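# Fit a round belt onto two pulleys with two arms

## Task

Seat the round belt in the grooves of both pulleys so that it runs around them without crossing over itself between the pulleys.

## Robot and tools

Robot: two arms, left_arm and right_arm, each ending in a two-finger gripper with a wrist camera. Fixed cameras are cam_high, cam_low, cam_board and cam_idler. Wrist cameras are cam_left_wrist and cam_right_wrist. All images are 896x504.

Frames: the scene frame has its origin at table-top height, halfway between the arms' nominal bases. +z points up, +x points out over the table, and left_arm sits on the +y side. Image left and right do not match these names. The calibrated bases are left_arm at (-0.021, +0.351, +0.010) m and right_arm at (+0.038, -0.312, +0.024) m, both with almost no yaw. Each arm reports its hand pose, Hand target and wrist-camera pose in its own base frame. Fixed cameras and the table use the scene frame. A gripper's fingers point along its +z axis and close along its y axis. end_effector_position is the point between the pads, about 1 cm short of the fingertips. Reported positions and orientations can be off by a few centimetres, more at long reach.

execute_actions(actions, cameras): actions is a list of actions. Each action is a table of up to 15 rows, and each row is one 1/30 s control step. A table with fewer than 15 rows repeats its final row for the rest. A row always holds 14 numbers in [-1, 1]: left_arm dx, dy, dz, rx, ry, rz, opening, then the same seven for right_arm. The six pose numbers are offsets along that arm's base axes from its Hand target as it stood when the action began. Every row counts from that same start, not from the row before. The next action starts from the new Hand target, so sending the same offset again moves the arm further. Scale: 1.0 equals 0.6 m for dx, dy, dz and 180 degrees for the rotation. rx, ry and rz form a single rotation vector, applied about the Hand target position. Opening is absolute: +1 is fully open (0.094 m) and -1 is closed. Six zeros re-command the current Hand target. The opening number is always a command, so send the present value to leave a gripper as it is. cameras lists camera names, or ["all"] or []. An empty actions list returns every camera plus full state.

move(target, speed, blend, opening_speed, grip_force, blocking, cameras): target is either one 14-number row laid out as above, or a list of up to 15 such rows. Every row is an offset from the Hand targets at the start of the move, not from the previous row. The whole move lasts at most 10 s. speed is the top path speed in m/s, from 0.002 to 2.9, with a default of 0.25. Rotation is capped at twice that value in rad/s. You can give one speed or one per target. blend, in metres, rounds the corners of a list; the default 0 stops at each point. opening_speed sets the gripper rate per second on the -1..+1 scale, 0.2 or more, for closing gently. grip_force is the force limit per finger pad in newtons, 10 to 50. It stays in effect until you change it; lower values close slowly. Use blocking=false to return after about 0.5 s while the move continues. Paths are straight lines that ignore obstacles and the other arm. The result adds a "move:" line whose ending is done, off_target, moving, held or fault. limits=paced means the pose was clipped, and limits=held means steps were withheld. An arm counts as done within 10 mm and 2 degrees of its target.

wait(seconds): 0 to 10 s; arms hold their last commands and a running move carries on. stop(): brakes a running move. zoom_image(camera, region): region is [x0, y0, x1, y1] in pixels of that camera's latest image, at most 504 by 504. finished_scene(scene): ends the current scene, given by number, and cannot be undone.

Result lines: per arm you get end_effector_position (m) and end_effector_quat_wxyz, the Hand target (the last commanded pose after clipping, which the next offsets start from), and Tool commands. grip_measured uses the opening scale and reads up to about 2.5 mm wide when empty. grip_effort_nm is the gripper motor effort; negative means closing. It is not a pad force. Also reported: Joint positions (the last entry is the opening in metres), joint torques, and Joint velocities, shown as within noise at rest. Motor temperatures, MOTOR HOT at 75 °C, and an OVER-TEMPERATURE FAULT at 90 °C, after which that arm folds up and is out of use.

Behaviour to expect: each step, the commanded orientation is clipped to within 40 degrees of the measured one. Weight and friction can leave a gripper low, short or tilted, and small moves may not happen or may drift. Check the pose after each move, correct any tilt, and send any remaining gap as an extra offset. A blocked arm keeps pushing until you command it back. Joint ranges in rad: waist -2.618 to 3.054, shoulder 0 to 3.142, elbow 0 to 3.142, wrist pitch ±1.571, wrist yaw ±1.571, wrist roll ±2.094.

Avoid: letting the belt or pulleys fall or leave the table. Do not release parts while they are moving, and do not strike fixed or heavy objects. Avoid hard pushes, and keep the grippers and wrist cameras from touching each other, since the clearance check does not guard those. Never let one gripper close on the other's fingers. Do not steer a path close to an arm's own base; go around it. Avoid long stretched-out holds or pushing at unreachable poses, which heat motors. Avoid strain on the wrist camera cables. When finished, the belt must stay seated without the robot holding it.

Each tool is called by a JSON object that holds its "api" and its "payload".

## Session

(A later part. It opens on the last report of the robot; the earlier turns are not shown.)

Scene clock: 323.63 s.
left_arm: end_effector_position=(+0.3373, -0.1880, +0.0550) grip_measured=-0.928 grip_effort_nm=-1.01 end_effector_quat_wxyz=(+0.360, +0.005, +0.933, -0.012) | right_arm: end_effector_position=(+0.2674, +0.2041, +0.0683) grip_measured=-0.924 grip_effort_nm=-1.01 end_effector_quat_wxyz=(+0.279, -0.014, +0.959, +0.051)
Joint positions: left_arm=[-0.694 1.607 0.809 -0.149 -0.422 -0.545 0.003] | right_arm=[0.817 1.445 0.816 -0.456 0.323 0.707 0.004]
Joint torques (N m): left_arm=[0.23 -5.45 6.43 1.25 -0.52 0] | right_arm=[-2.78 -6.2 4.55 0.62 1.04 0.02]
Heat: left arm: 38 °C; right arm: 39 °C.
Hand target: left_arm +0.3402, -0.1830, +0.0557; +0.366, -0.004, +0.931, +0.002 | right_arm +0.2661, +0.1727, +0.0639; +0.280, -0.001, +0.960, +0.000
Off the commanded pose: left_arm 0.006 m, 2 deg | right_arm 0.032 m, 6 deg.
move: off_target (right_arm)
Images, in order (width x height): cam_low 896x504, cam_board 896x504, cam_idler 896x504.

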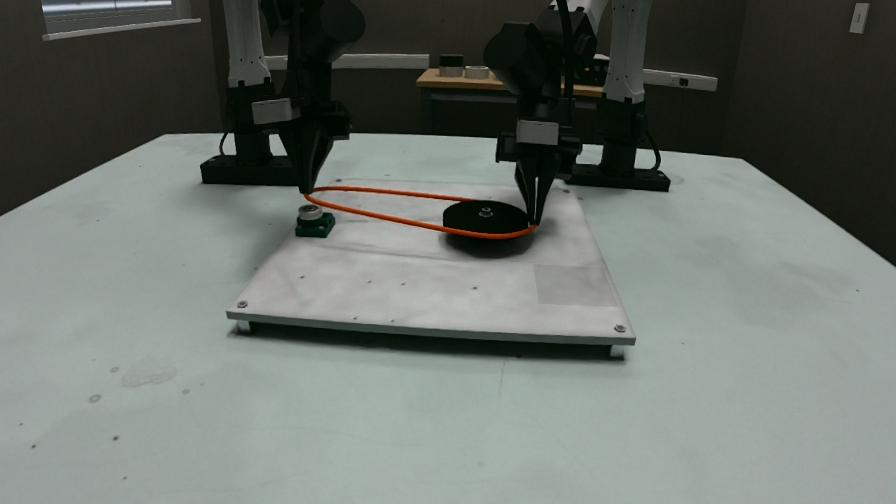

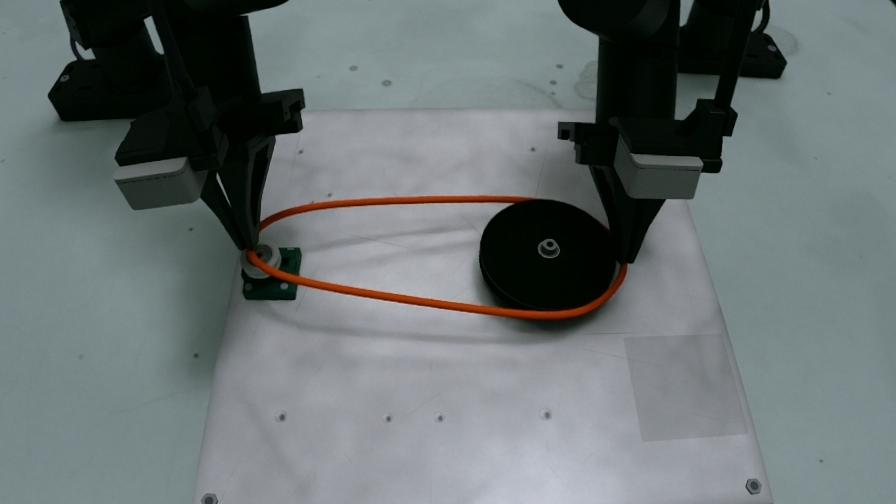

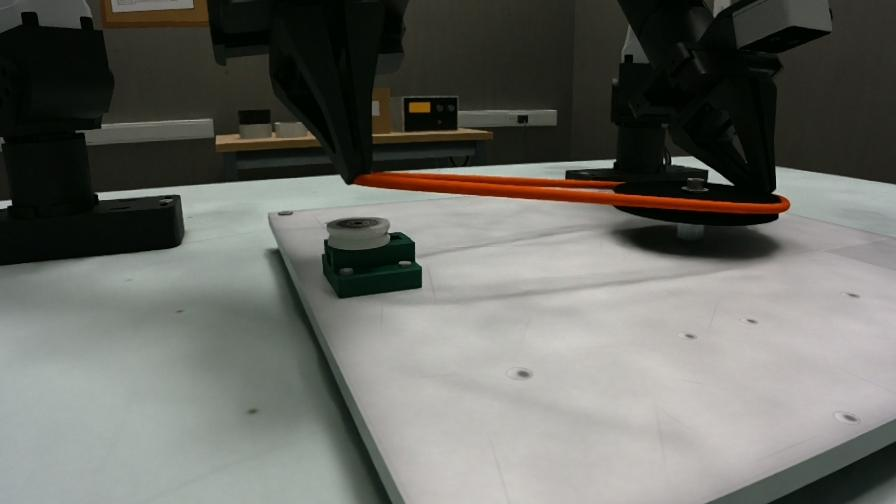

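{"api": "move", "payload": {"target": [[0,-0.005,0.0,0,0,0,-1,0.0,-0.05,-0.005,0,0,0,-1],[0,-0.005,0.0,0,0,0,-1,0.0,-0.065,-0.045,0,0,0,-1]], "speed": 0.07, "cameras": ["cam_low","cam_idler","cam_board"]}}

{"api": "zoom_image", "payload": {"camera": "cam_idler", "region": [260, 120, 720, 320]}}

{"api": "zoom_image", "payload": {"camera": "cam_low", "region": [280, 160, 600, 300]}}

Scene clock: 326.53 s.
left_arm: end_effector_position=(+0.3377, -0.1881, +0.0551) grip_measured=-0.928 grip_effort_nm=-1.01 end_effector_quat_wxyz=(+0.362, +0.004, +0.932, -0.011) | right_arm: end_effector_position=(+0.2683, +0.1950, +0.0568) grip_measured=-0.924 grip_effort_nm=-1.01 end_effector_quat_wxyz=(+0.288, -0.035, +0.950, +0.114)
Joint positions: left_arm=[-0.696 1.608 0.809 -0.145 -0.427 -0.547 0.003] | right_arm=[0.722 1.361 0.654 -0.257 0.18 0.593 0.004]
Joint torques (N m): left_arm=[-0.4 -5.03 7.12 1.18 -0.52 -0.06] | right_arm=[-4.36 -4.44 3.9 0.35 1.79 -0.04]
Heat: left arm: 38 °C; right arm: 39 °C.
Hand target: left_arm +0.3402, -0.1860, +0.0557; +0.366, -0.004, +0.931, +0.002 | right_arm +0.2661, +0.1338, +0.0369; +0.280, -0.001, +0.960, +0.000
Off the commanded pose: left_arm 0.003 m, 2 deg | right_arm 0.064 m, 14 deg.
move: off_target (right_arm)
Images, in order (width x height): cam_low 896x504, cam_board 896x504, cam_idler 896x504.

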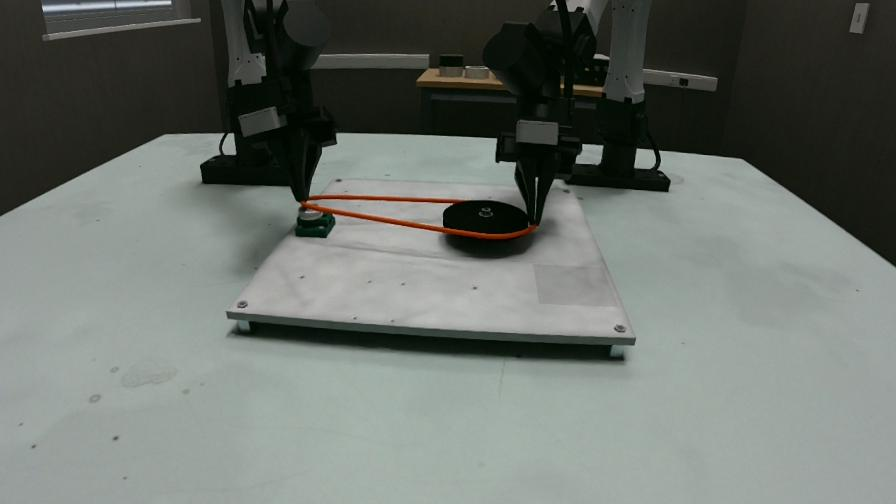

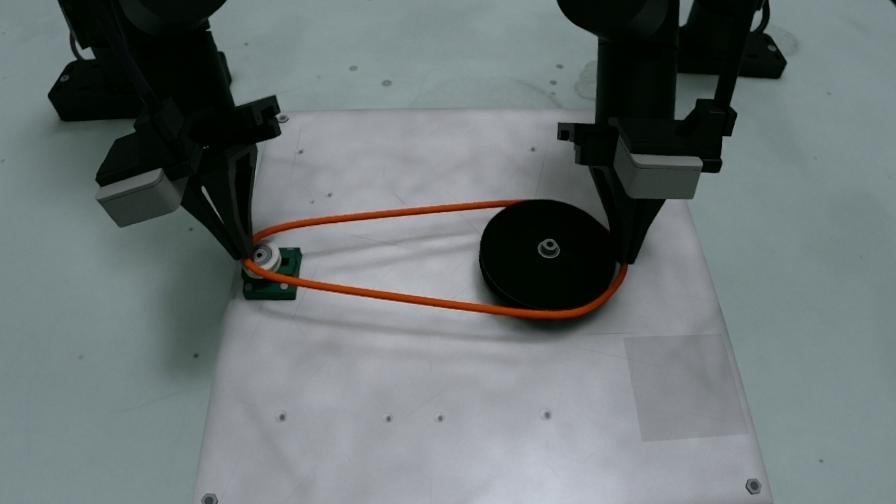

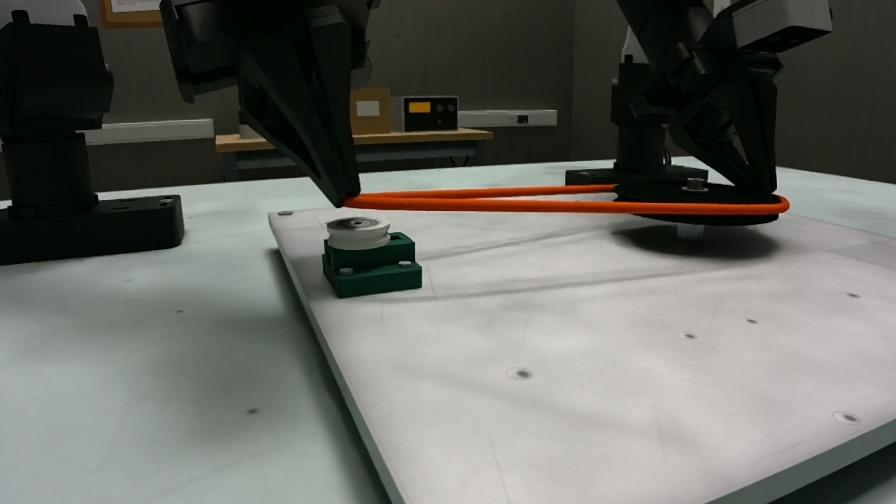

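Scaled by 1.096 from the camera's 896x504 image, which has a finer 1280x720 frame.

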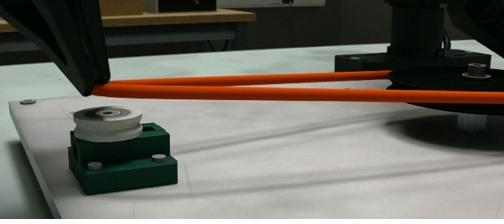

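Scaled by 1.575 from the camera's 896x504 image, which has a finer 1280x720 frame.

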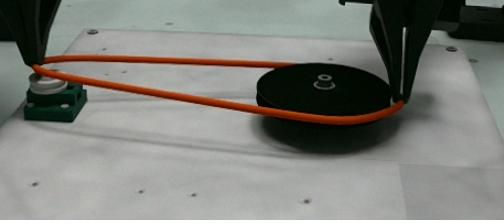

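{"api": "move", "payload": {"target": [[0,0.025,0.0,0,0,0,-1,0.0,0.26,0.0,0,0,0,-1],[0,0.02,-0.02,-0.06,0,0,-1,0.0,0.26,-0.02,0,0,0,-0.5],[0,0.02,0.0,-0.08,0.0,0,-1,0,0.24,0.1,0,0,0,-0.5],[0,0.02,0.03,-0.13,0.0,0,-1,0,0.01,0.1,0,0,0,-1],[0,0.02,0.03,-0.13,0.0,0,-1,-0.005,0.01,0.012,0,0,0,-1],[0,0.02,0.03,-0.13,0.0,0,-1,-0.005,0.122,0.012,0,0,0,-1]], "speed": 0.15, "cameras": ["cam_idler","cam_board"]}}

Scene clock: 337.20 s.
left_arm: end_effector_position=(+0.3355, -0.1735, +0.0618) grip_measured=-0.928 grip_effort_nm=-1.01 end_effector_quat_wxyz=(+0.339, -0.071, +0.922, -0.170) | right_arm: end_effector_position=(+0.2575, +0.1900, +0.0369) grip_measured=-0.990 grip_effort_nm=-0.52 end_effector_quat_wxyz=(+0.271, -0.003, +0.962, -0.023)
Joint positions: left_arm=[-0.52 1.468 0.651 0.021 -0.092 -0.635 0.003] | right_arm=[0.87 1.544 0.797 -0.48 0.44 0.785 0]
Joint torques (N m): left_arm=[0.9 -7.36 5.26 1.87 0.07 0.01] | right_arm=[1.28 -4.14 8.5 1.17 0.23 0.2]
Motor temperatures (°C): left_arm=[27 36 38 39 26 25 30] | right_arm=[26 38 34 30 25 27 28]
Heat: left arm: 39 °C; right arm: 38 °C.
Hand target: left_arm +0.3402, -0.1741, +0.0738; +0.358, -0.078, +0.912, -0.187 | right_arm +0.2630, +0.2069, +0.0440; +0.280, -0.001, +0.960, +0.000
Off the commanded pose: left_arm 0.013 m, 3 deg | right_arm 0.019 m, 3 deg.
move: off_target (left_arm, right_arm)
Images, in order (width x height): cam_board 896x504, cam_idler 896x504.

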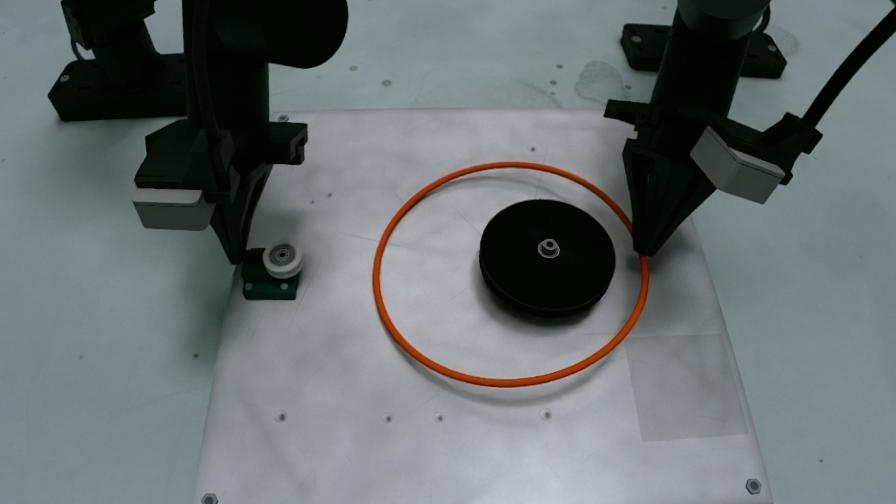

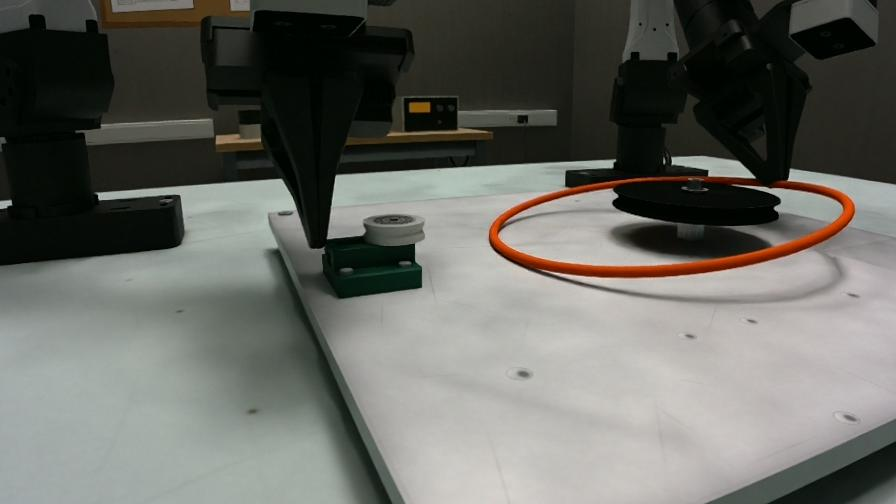

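{"api": "move", "payload": {"target": [[0,0,0.0,0,0,0,-1,0.0,-0.03,0,0,0,0,-1],[0,0,0.0,0,0,0,-1,0,-0.03,0.1,0,0,0,-0.4],[0,0,0.0,0,0,0,-1,0.005,0.162,0.08,0,0.02,0,-0.4],[0,0,0.015,0,0,0,-1,0.005,0.162,-0.034,0,0.02,0,-0.4]], "speed": 0.15, "cameras": ["cam_idler","cam_right_wrist"]}}

Scene clock: 342.93 s.
left_arm: end_effector_position=(+0.3329, -0.1721, +0.0657) grip_measured=-0.928 grip_effort_nm=-1.01 end_effector_quat_wxyz=(+0.339, -0.071, +0.923, -0.170) | right_arm: end_effector_position=(+0.2661, +0.3038, +0.0279) grip_measured=-0.402 grip_effort_nm=0.11 end_effector_quat_wxyz=(+0.248, -0.004, +0.969, +0.000)
Joint positions: left_arm=[-0.52 1.446 0.651 -0.002 -0.092 -0.635 0.003] | right_arm=[1.029 1.908 1.213 -0.599 0.423 0.96 0.028]
Joint torques (N m): left_arm=[0.9 -7.3 7.16 1.66 0.07 0.01] | right_arm=[0.12 -7.38 5.45 1.02 0.37 0.19]
Heat: left arm: 40 °C; right arm: 38 °C.
Hand target: left_arm +0.3401, -0.1741, +0.0826; +0.358, -0.078, +0.912, -0.187 | right_arm +0.2660, +0.3042, +0.0236; +0.250, -0.001, +0.968, +0.000
Off the commanded pose: left_arm 0.019 m, 3 deg | right_arm 0.004 m, 0 deg.
move: off_target (left_arm)
camera_calibration:
cam_right_wrist: T_world_to_cam=[[0.00792, -0.999952, 0.00572682, 0.303468], [-0.997574, -0.00829698, -0.0691114, 0.308729], [0.0691557, -0.00516557, -0.997593, 0.101898], [0, 0, 0, 1]] pos_world=[0.29853, 0.306541, 0.121251]
Images, in order (width x height): cam_idler 896x504, cam_right_wrist 896x504.

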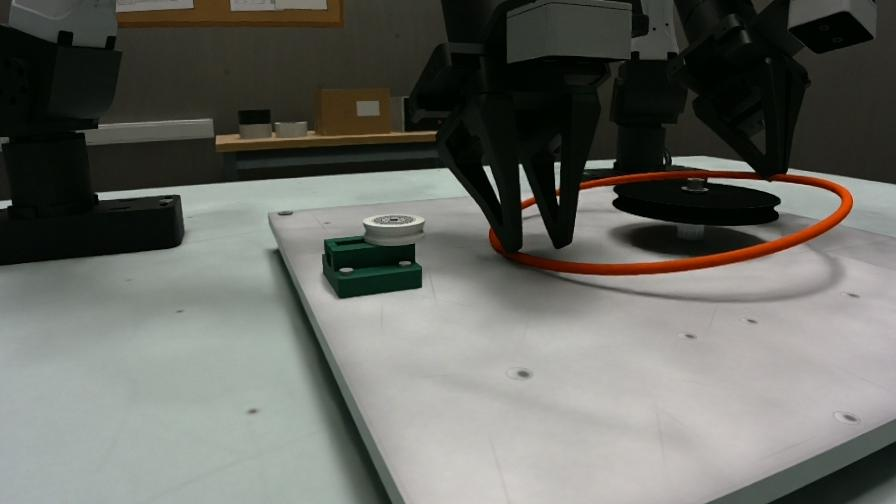

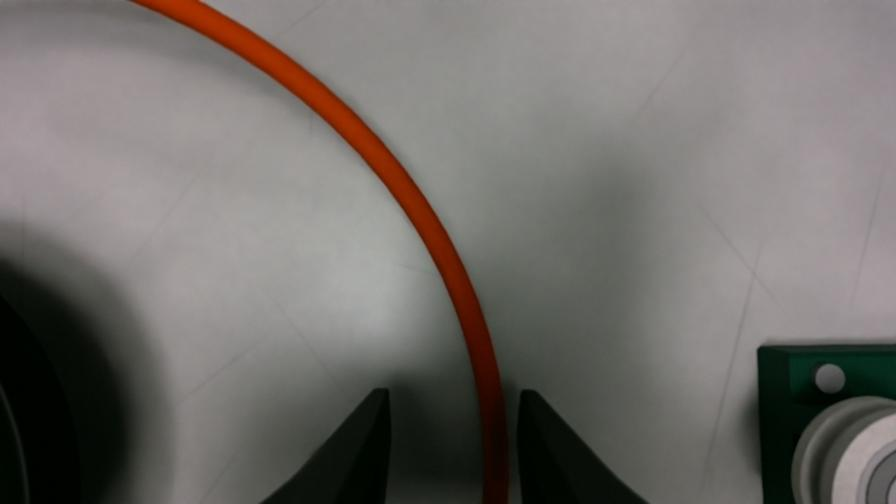

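{"api": "move", "payload": {"target": [[0,0,0,0,0,0,-1,0,-0.006,-0.013,0,0,0,-0.4],[0,0,0,0,0,0,-1,0,-0.006,-0.013,0,0,0,-1],[0,0,0.02,0.06,0,0,-1,0,-0.01,0.04,0,0,0,-1],[0,0,0.03,0.13,-0.01,0,-1,0,-0.02,0.062,0,-0.02,0,-1],[0,-0.01,-0.04,0.13,-0.01,0,-1,0,-0.08,0.066,0,-0.02,0,-1],[0,-0.018,-0.042,0.13,-0.01,0,-1,0,-0.133,0.066,0,-0.02,0,-1]], "speed": 0.1, "opening_speed": 1, "cameras": ["cam_low","cam_idler","cam_board"]}}

{"api": "zoom_image", "payload": {"camera": "cam_idler", "region": [420, 120, 880, 320]}}

{"api": "zoom_image", "payload": {"camera": "cam_low", "region": [280, 160, 600, 300]}}

Scene clock: 350.53 s.
left_arm: end_effector_position=(+0.3358, -0.1866, +0.0548) grip_measured=-0.928 grip_effort_nm=-1.01 end_effector_quat_wxyz=(+0.367, +0.010, +0.930, -0.007) | right_arm: end_effector_position=(+0.2660, +0.2294, +0.0608) grip_measured=-0.919 grip_effort_nm=-1.01 end_effector_quat_wxyz=(+0.277, -0.004, +0.961, -0.001)
Joint positions: left_arm=[-0.701 1.6 0.791 -0.131 -0.439 -0.534 0.003] | right_arm=[0.924 1.608 0.96 -0.561 0.439 0.835 0.004]
Joint torques (N m): left_arm=[-0.23 -5.45 6.06 1.48 -0.54 -0.05] | right_arm=[-0.94 -7.62 4.98 1.05 0.42 -0.02]
Heat: left arm: 40 °C; right arm: 38 °C.
Hand target: left_arm +0.3402, -0.1849, +0.0576; +0.380, -0.001, +0.925, +0.001 | right_arm +0.2660, +0.2244, +0.0633; +0.280, -0.001, +0.960, +0.000
Off the commanded pose: left_arm 0.005 m, 2 deg | right_arm 0.006 m, 0 deg.
move: done
Images, in order (width x height): cam_low 896x504, cam_board 896x504, cam_idler 896x504.

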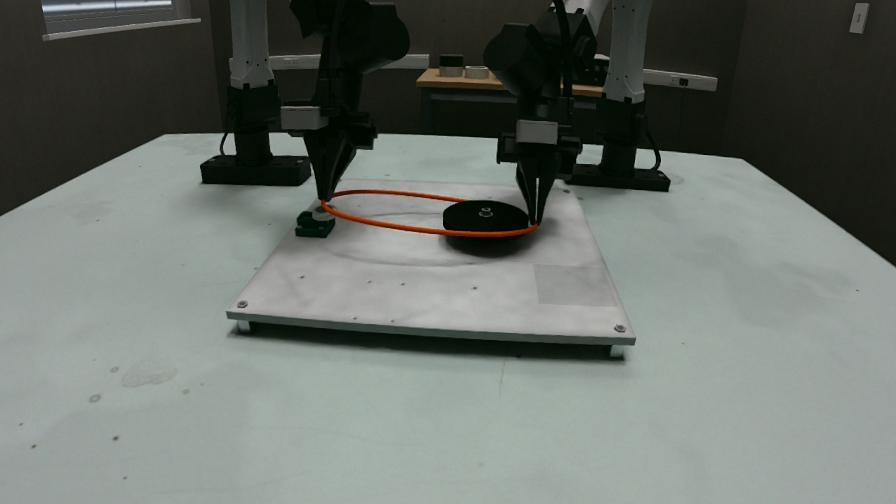

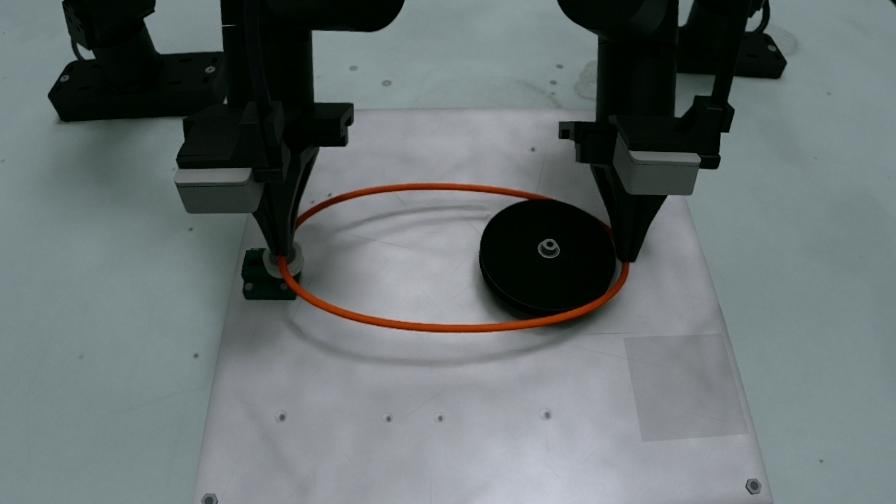

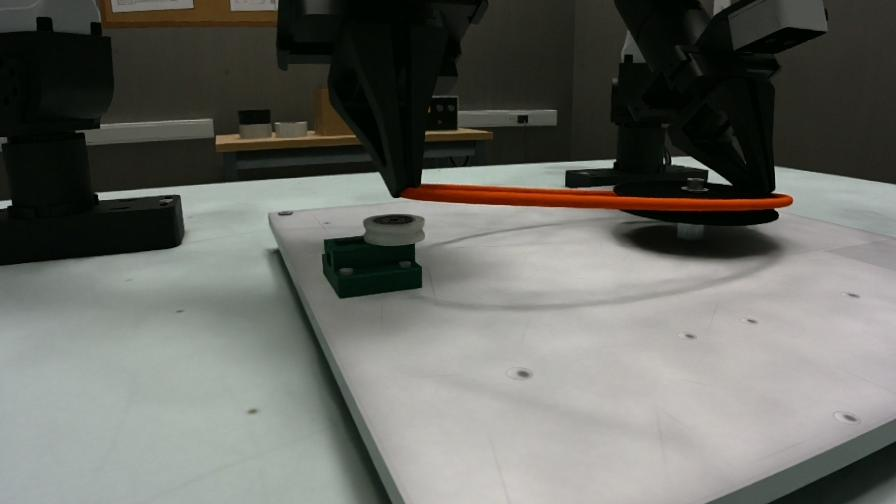

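Scaled by 1.096 from the camera's 896x504 image, which has a finer 1280x720 frame.

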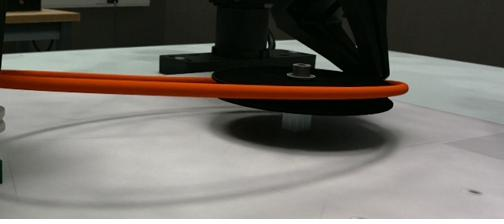

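Scaled by 1.575 from the camera's 896x504 image, which has a finer 1280x720 frame.

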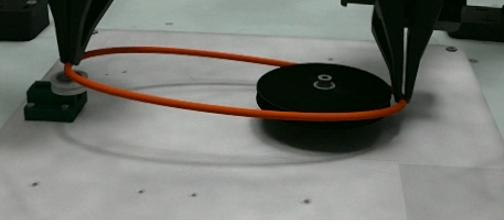

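{"api": "move", "payload": {"target": [[0,0.0,-0.008,0,0,0,-1,0,-0.055,0.002,0,0,0,-1],[0,0.0,-0.008,0,0,0,-1,0,-0.09,0.0,0,0,0,-1],[0,0.0,-0.008,0,0,0,-1,0,-0.1,-0.06,0,0,0,-1]], "speed": 0.07, "cameras": ["cam_low","cam_idler","cam_board"]}}

{"api": "zoom_image", "payload": {"camera": "cam_idler", "region": [280, 120, 800, 320]}}

{"api": "zoom_image", "payload": {"camera": "cam_low", "region": [280, 160, 600, 300]}}

Scene clock: 354.03 s.
left_arm: end_effector_position=(+0.3394, -0.1881, +0.0552) grip_measured=-0.928 grip_effort_nm=-1.01 end_effector_quat_wxyz=(+0.374, +0.007, +0.927, -0.008) | right_arm: end_effector_position=(+0.2666, +0.1965, +0.0412) grip_measured=-0.919 grip_effort_nm=-1.01 end_effector_quat_wxyz=(+0.283, -0.014, +0.957, +0.064)
Joint positions: left_arm=[-0.701 1.61 0.791 -0.105 -0.446 -0.534 0.003] | right_arm=[0.789 1.456 0.695 -0.293 0.297 0.681 0.004]
Joint torques (N m): left_arm=[-0.2 -5.33 5.18 1.47 -0.47 -0.04] | right_arm=[-2.5 -3.38 4.25 0.85 1.12 0]
Heat: left arm: 40 °C; right arm: 38 °C.
Hand target: left_arm +0.3402, -0.1849, +0.0528; +0.380, -0.001, +0.925, +0.001 | right_arm +0.2660, +0.1643, +0.0272; +0.280, -0.001, +0.960, +0.000
Off the commanded pose: left_arm 0.004 m, 2 deg | right_arm 0.035 m, 7 deg.
move: off_target (right_arm)
Images, in order (width x height): cam_low 896x504, cam_board 896x504, cam_idler 896x504.

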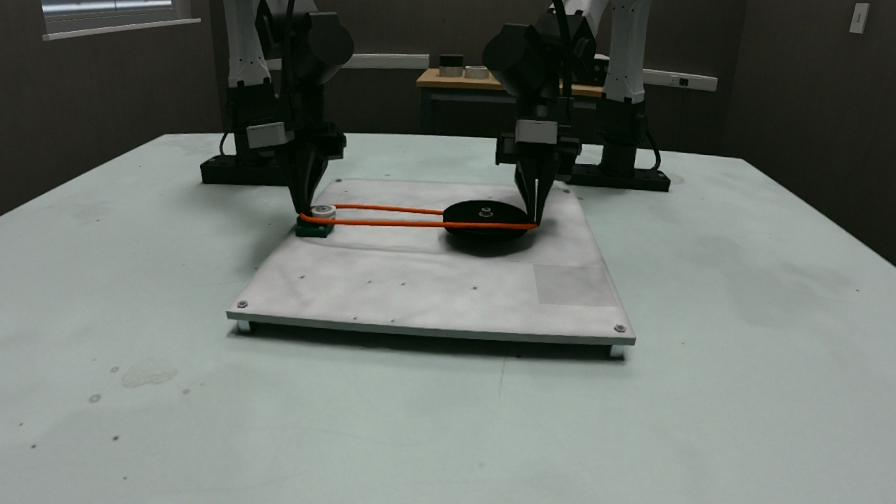

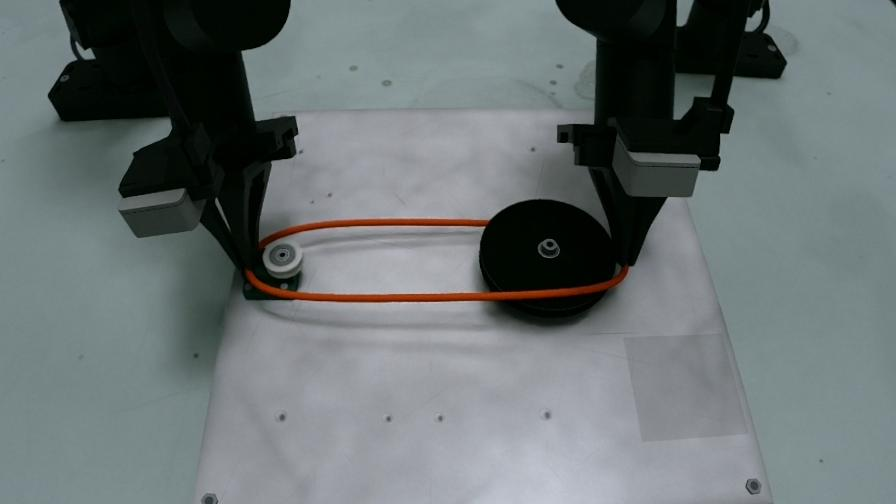

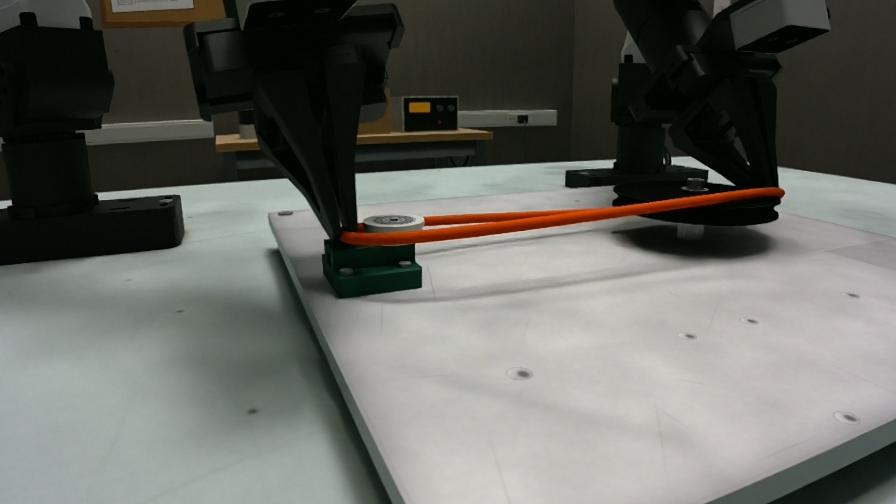

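Region (280, 120, 800, 320) is 520x200 pixels. A region can be at most 504 by 504 pixels.

Scaled by 1.575 from the camera's 896x504 image, which has a finer 1280x720 frame.

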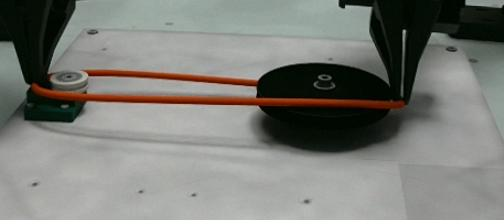

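{"api": "move", "payload": {"target": [[0,0.0,0.0,0,0,0,-1,0,0.02,0.07,0,0,0,-1],[0,0.005,-0.014,0,0,0,-1,0,0.12,0.05,0,0,0,-1],[0,0.0,-0.009,0,0,0,-1,0,0.08,0.045,0,0,0,-1]], "speed": 0.1, "cameras": ["cam_idler","cam_board"]}}

{"api": "zoom_image", "payload": {"camera": "cam_idler", "region": [420, 120, 880, 320]}}

Scene clock: 357.97 s.
left_arm: end_effector_position=(+0.3377, -0.1864, +0.0458) grip_measured=-0.928 grip_effort_nm=-1.01 end_effector_quat_wxyz=(+0.373, +0.008, +0.928, -0.006) | right_arm: end_effector_position=(+0.2658, +0.2204, +0.0523) grip_measured=-0.920 grip_effort_nm=-1.01 end_effector_quat_wxyz=(+0.276, -0.005, +0.961, +0.005)
Joint positions: left_arm=[-0.701 1.626 0.768 -0.071 -0.448 -0.534 0.003] | right_arm=[0.899 1.585 0.897 -0.502 0.42 0.807 0.004]
Joint torques (N m): left_arm=[-0.2 -5.6 6.08 1.37 -0.45 -0.04] | right_arm=[-1.2 -7.36 4.75 0.96 0.45 0.01]
Heat: left arm: 40 °C; right arm: 38 °C.
Hand target: left_arm +0.3402, -0.1849, +0.0474; +0.380, -0.001, +0.925, +0.001 | right_arm +0.2661, +0.2124, +0.0544; +0.280, -0.001, +0.960, +0.000
Off the commanded pose: left_arm 0.003 m, 2 deg | right_arm 0.008 m, 1 deg.
move: done
Images, in order (width x height): cam_board 896x504, cam_idler 896x504.

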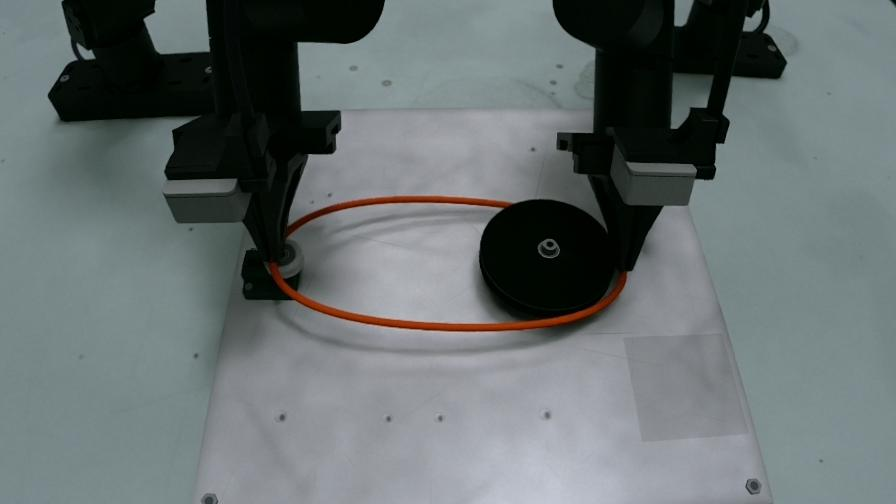

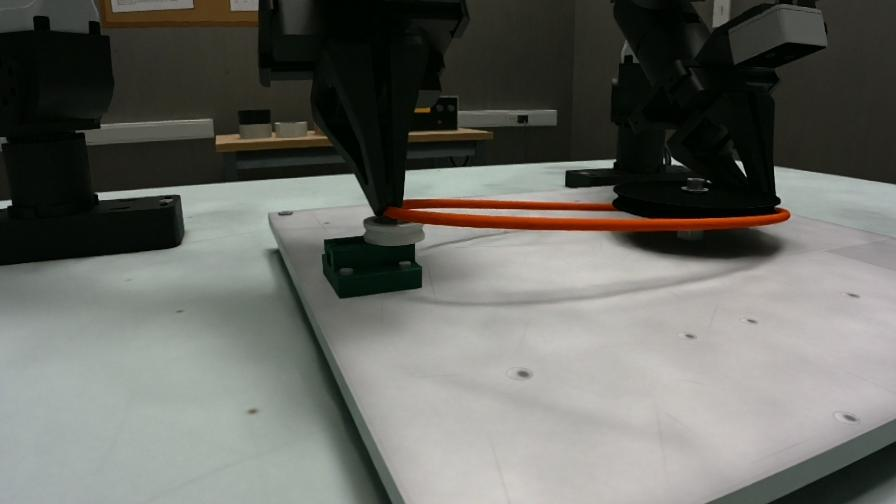

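Scaled by 1.096 from the camera's 896x504 image, which has a finer 1280x720 frame.

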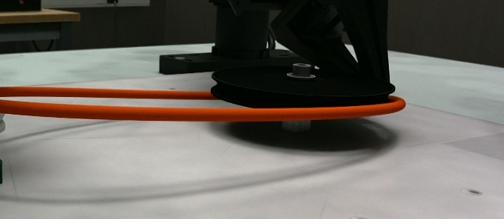

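{"api": "move", "payload": {"target": [[0,0.0,0.035,0,0,0,-1,0,0.02,0.015,0,0,0,-1],[0,0.0,0.006,0,0,0,-1,0,0.0,0.015,0,0,0,-1],[0,0.0,0.006,0,0,0,-1,0,-0.06,0.016,0,0,0,-1]], "speed": 0.1, "cameras": ["cam_idler","cam_board"]}}

{"api": "zoom_image", "payload": {"camera": "cam_idler", "region": [420, 120, 880, 320]}}

Scene clock: 361.17 s.
left_arm: end_effector_position=(+0.3406, -0.1886, +0.0538) grip_measured=-0.928 grip_effort_nm=-1.01 end_effector_quat_wxyz=(+0.377, +0.006, +0.926, -0.009) | right_arm: end_effector_position=(+0.2678, +0.2031, +0.0677) grip_measured=-0.920 grip_effort_nm=-1.01 end_effector_quat_wxyz=(+0.281, -0.012, +0.959, +0.042)
Joint positions: left_arm=[-0.701 1.616 0.786 -0.087 -0.449 -0.534 0.003] | right_arm=[0.823 1.455 0.823 -0.467 0.341 0.715 0.004]
Joint torques (N m): left_arm=[-0.21 -5.49 5.29 1.38 -0.44 -0.04] | right_arm=[-2.33 -6.27 4.74 0.67 0.85 0.08]
Heat: left arm: 40 °C; right arm: 38 °C.
Hand target: left_arm +0.3402, -0.1848, +0.0510; +0.380, -0.001, +0.925, +0.001 | right_arm +0.2660, +0.1763, +0.0639; +0.280, -0.001, +0.960, +0.000
Off the commanded pose: left_arm 0.005 m, 1 deg | right_arm 0.027 m, 5 deg.
move: off_target (right_arm)
Images, in order (width x height): cam_board 896x504, cam_idler 896x504.

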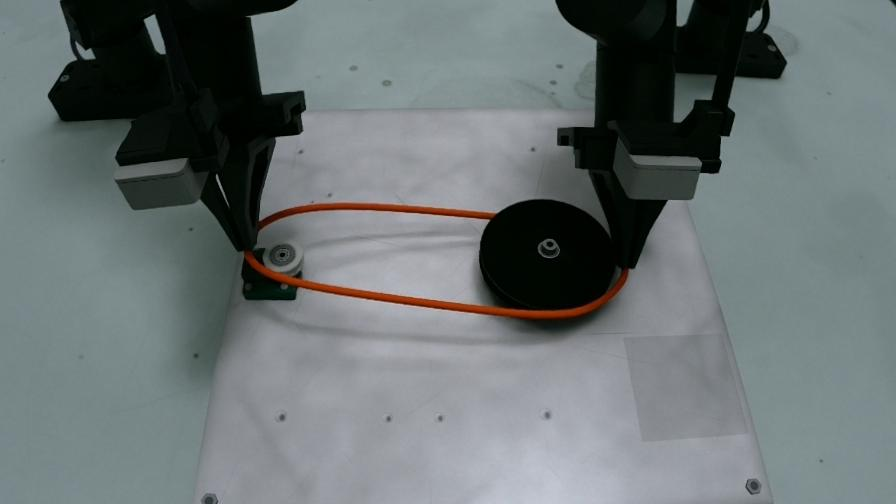

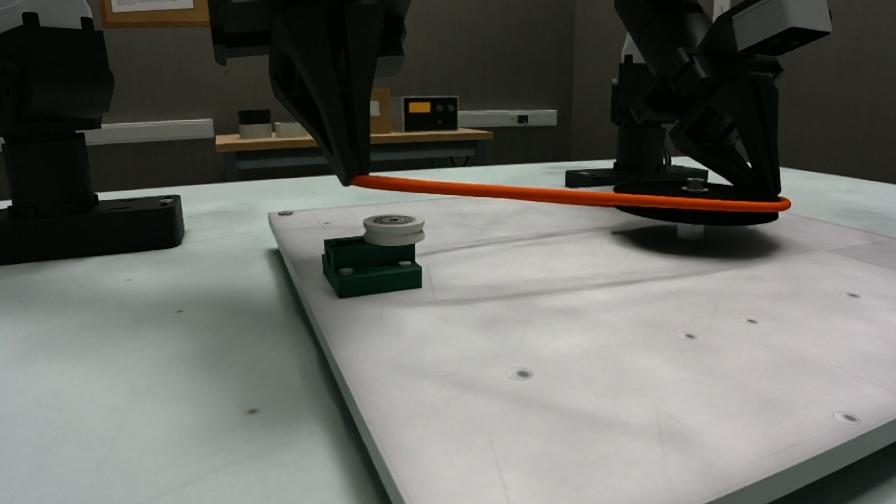

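Scaled by 1.096 from the camera's 896x504 image, which has a finer 1280x720 frame.

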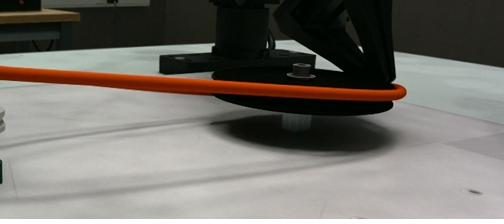

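{"api": "move", "payload": {"target": [[0,0.0,0,0,0,0,-1,0,-0.022,-0.005,0,0,0,-1],[0,0.0,0,0,0,0,-1,0,-0.026,-0.06,0,0,0,-1]], "speed": 0.07, "cameras": ["cam_idler","cam_board","cam_low"]}}

{"api": "zoom_image", "payload": {"camera": "cam_idler", "region": [420, 120, 880, 320]}}

{"api": "zoom_image", "payload": {"camera": "cam_low", "region": [280, 160, 600, 300]}}

Scene clock: 363.80 s.
left_arm: end_effector_position=(+0.3410, -0.1888, +0.0543) grip_measured=-0.929 grip_effort_nm=-1.01 end_effector_quat_wxyz=(+0.379, +0.005, +0.925, -0.010) | right_arm: end_effector_position=(+0.2700, +0.1982, +0.0456) grip_measured=-0.920 grip_effort_nm=-1.01 end_effector_quat_wxyz=(+0.293, -0.015, +0.953, +0.071)
Joint positions: left_arm=[-0.701 1.616 0.786 -0.084 -0.45 -0.534 0.003] | right_arm=[0.784 1.445 0.69 -0.272 0.294 0.67 0.004]
Joint torques (N m): left_arm=[-0.21 -5.49 5.29 1.36 -0.43 -0.04] | right_arm=[-2.69 -3.51 4.08 0.66 1.1 0.07]
Heat: left arm: 39 °C; right arm: 38 °C.
Hand target: left_arm +0.3402, -0.1849, +0.0510; +0.380, -0.001, +0.925, +0.001 | right_arm +0.2659, +0.1607, +0.0279; +0.280, -0.001, +0.960, +0.000
Off the commanded pose: left_arm 0.005 m, 1 deg | right_arm 0.042 m, 9 deg.
move: off_target (right_arm)
Images, in order (width x height): cam_low 896x504, cam_board 896x504, cam_idler 896x504.

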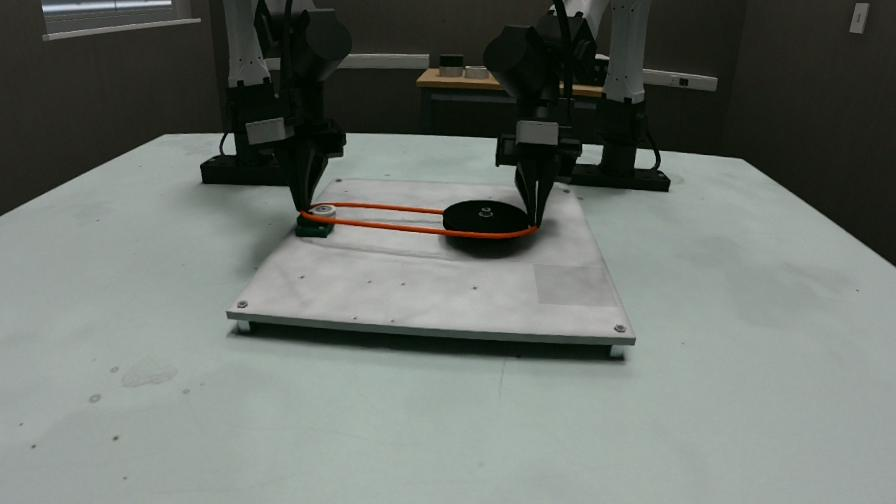

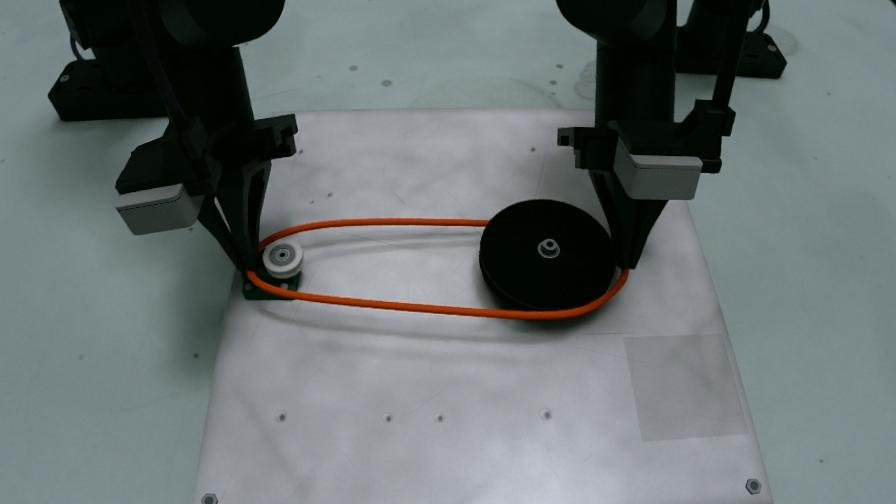

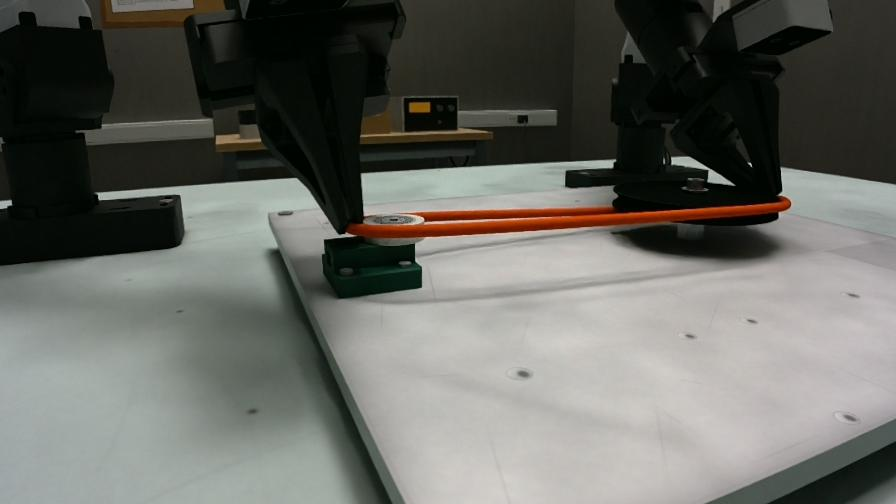

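Scaled by 1.096 from the camera's 896x504 image, which has a finer 1280x720 frame.

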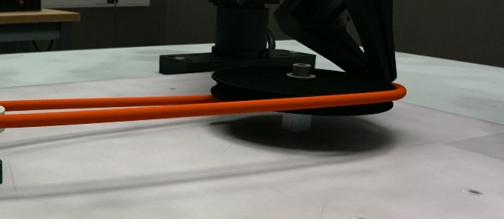

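Scaled by 1.575 from the camera's 896x504 image, which has a finer 1280x720 frame.

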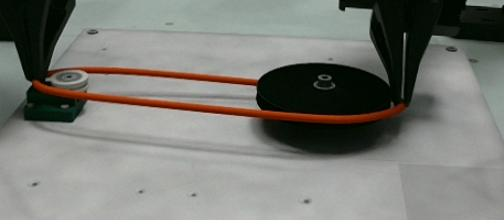

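{"api": "move", "payload": {"target": [[0,0.0,0,0,0,0,-1,0,0.025,0.01,0,0,0,-1],[0,0.0,0,0,0,0,-1,0,0.03,0.01,0,0,0,-0.8],[0,0.0,0,0,0,0,-1,0,0.03,0.1,0,0,0,-0.8]], "speed": 0.1, "opening_speed": 0.7, "cameras": ["cam_idler","cam_board","cam_low"]}}

{"api": "zoom_image", "payload": {"camera": "cam_idler", "region": [420, 120, 880, 320]}}

{"api": "zoom_image", "payload": {"camera": "cam_low", "region": [280, 160, 600, 300]}}

Scene clock: 367.63 s.
left_arm: end_effector_position=(+0.3404, -0.1882, +0.0537) grip_measured=-0.929 grip_effort_nm=-1.01 end_effector_quat_wxyz=(+0.377, +0.006, +0.926, -0.008) | right_arm: end_effector_position=(+0.2595, +0.1782, +0.0753) grip_measured=-0.801 grip_effort_nm=0.08 end_effector_quat_wxyz=(+0.265, -0.013, +0.964, -0.005)
Joint positions: left_arm=[-0.701 1.616 0.786 -0.089 -0.45 -0.534 0.003] | right_arm=[0.808 1.419 0.852 -0.616 0.38 0.706 0.009]
Joint torques (N m): left_arm=[-0.21 -5.48 5.27 1.39 -0.43 -0.04] | right_arm=[-0.58 -5.75 8.21 1.01 0.51 0.2]
Heat: left arm: 39 °C; right arm: 38 °C.
Hand target: left_arm +0.3402, -0.1848, +0.0510; +0.380, -0.001, +0.925, +0.001 | right_arm +0.2661, +0.1787, +0.0878; +0.280, -0.001, +0.960, +0.000
Off the commanded pose: left_arm 0.004 m, 1 deg | right_arm 0.014 m, 2 deg.
move: off_target (right_arm); target 2's new opening was sent with right_arm's hand 0.024 m and 7 deg from that target
Images, in order (width x height): cam_low 896x504, cam_board 896x504, cam_idler 896x504.

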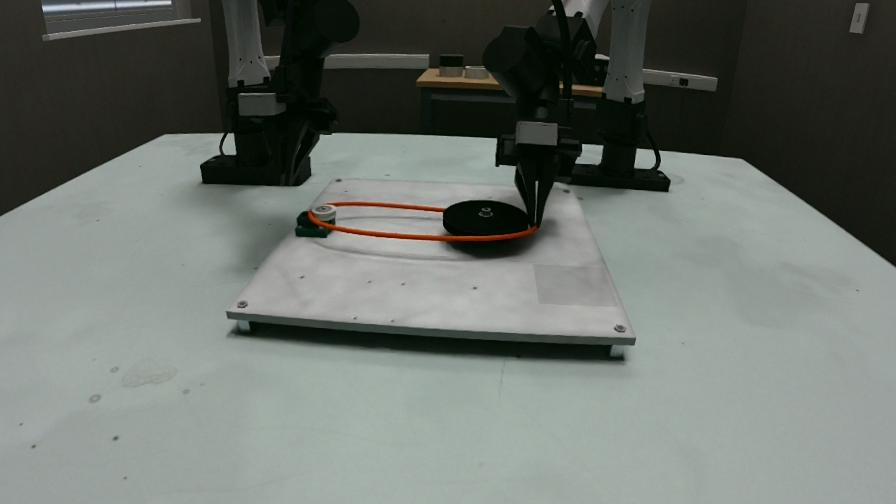

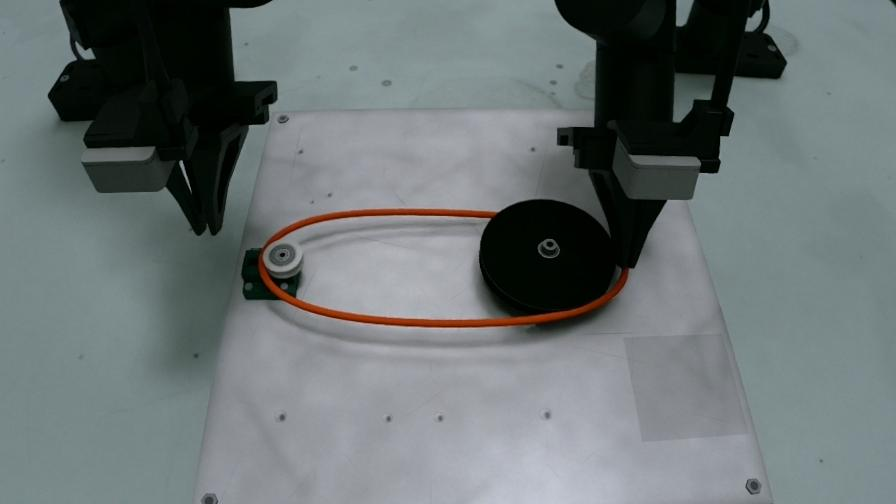

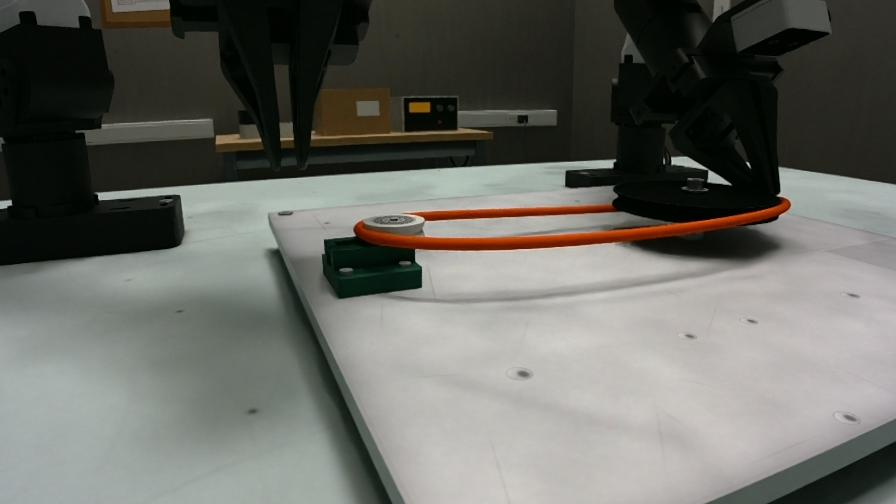

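Scaled by 1.096 from the camera's 896x504 image, which has a finer 1280x720 frame.

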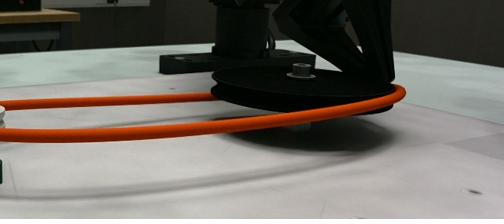

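Scaled by 1.575 from the camera's 896x504 image, which has a finer 1280x720 frame.

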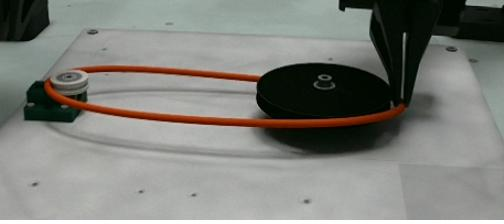

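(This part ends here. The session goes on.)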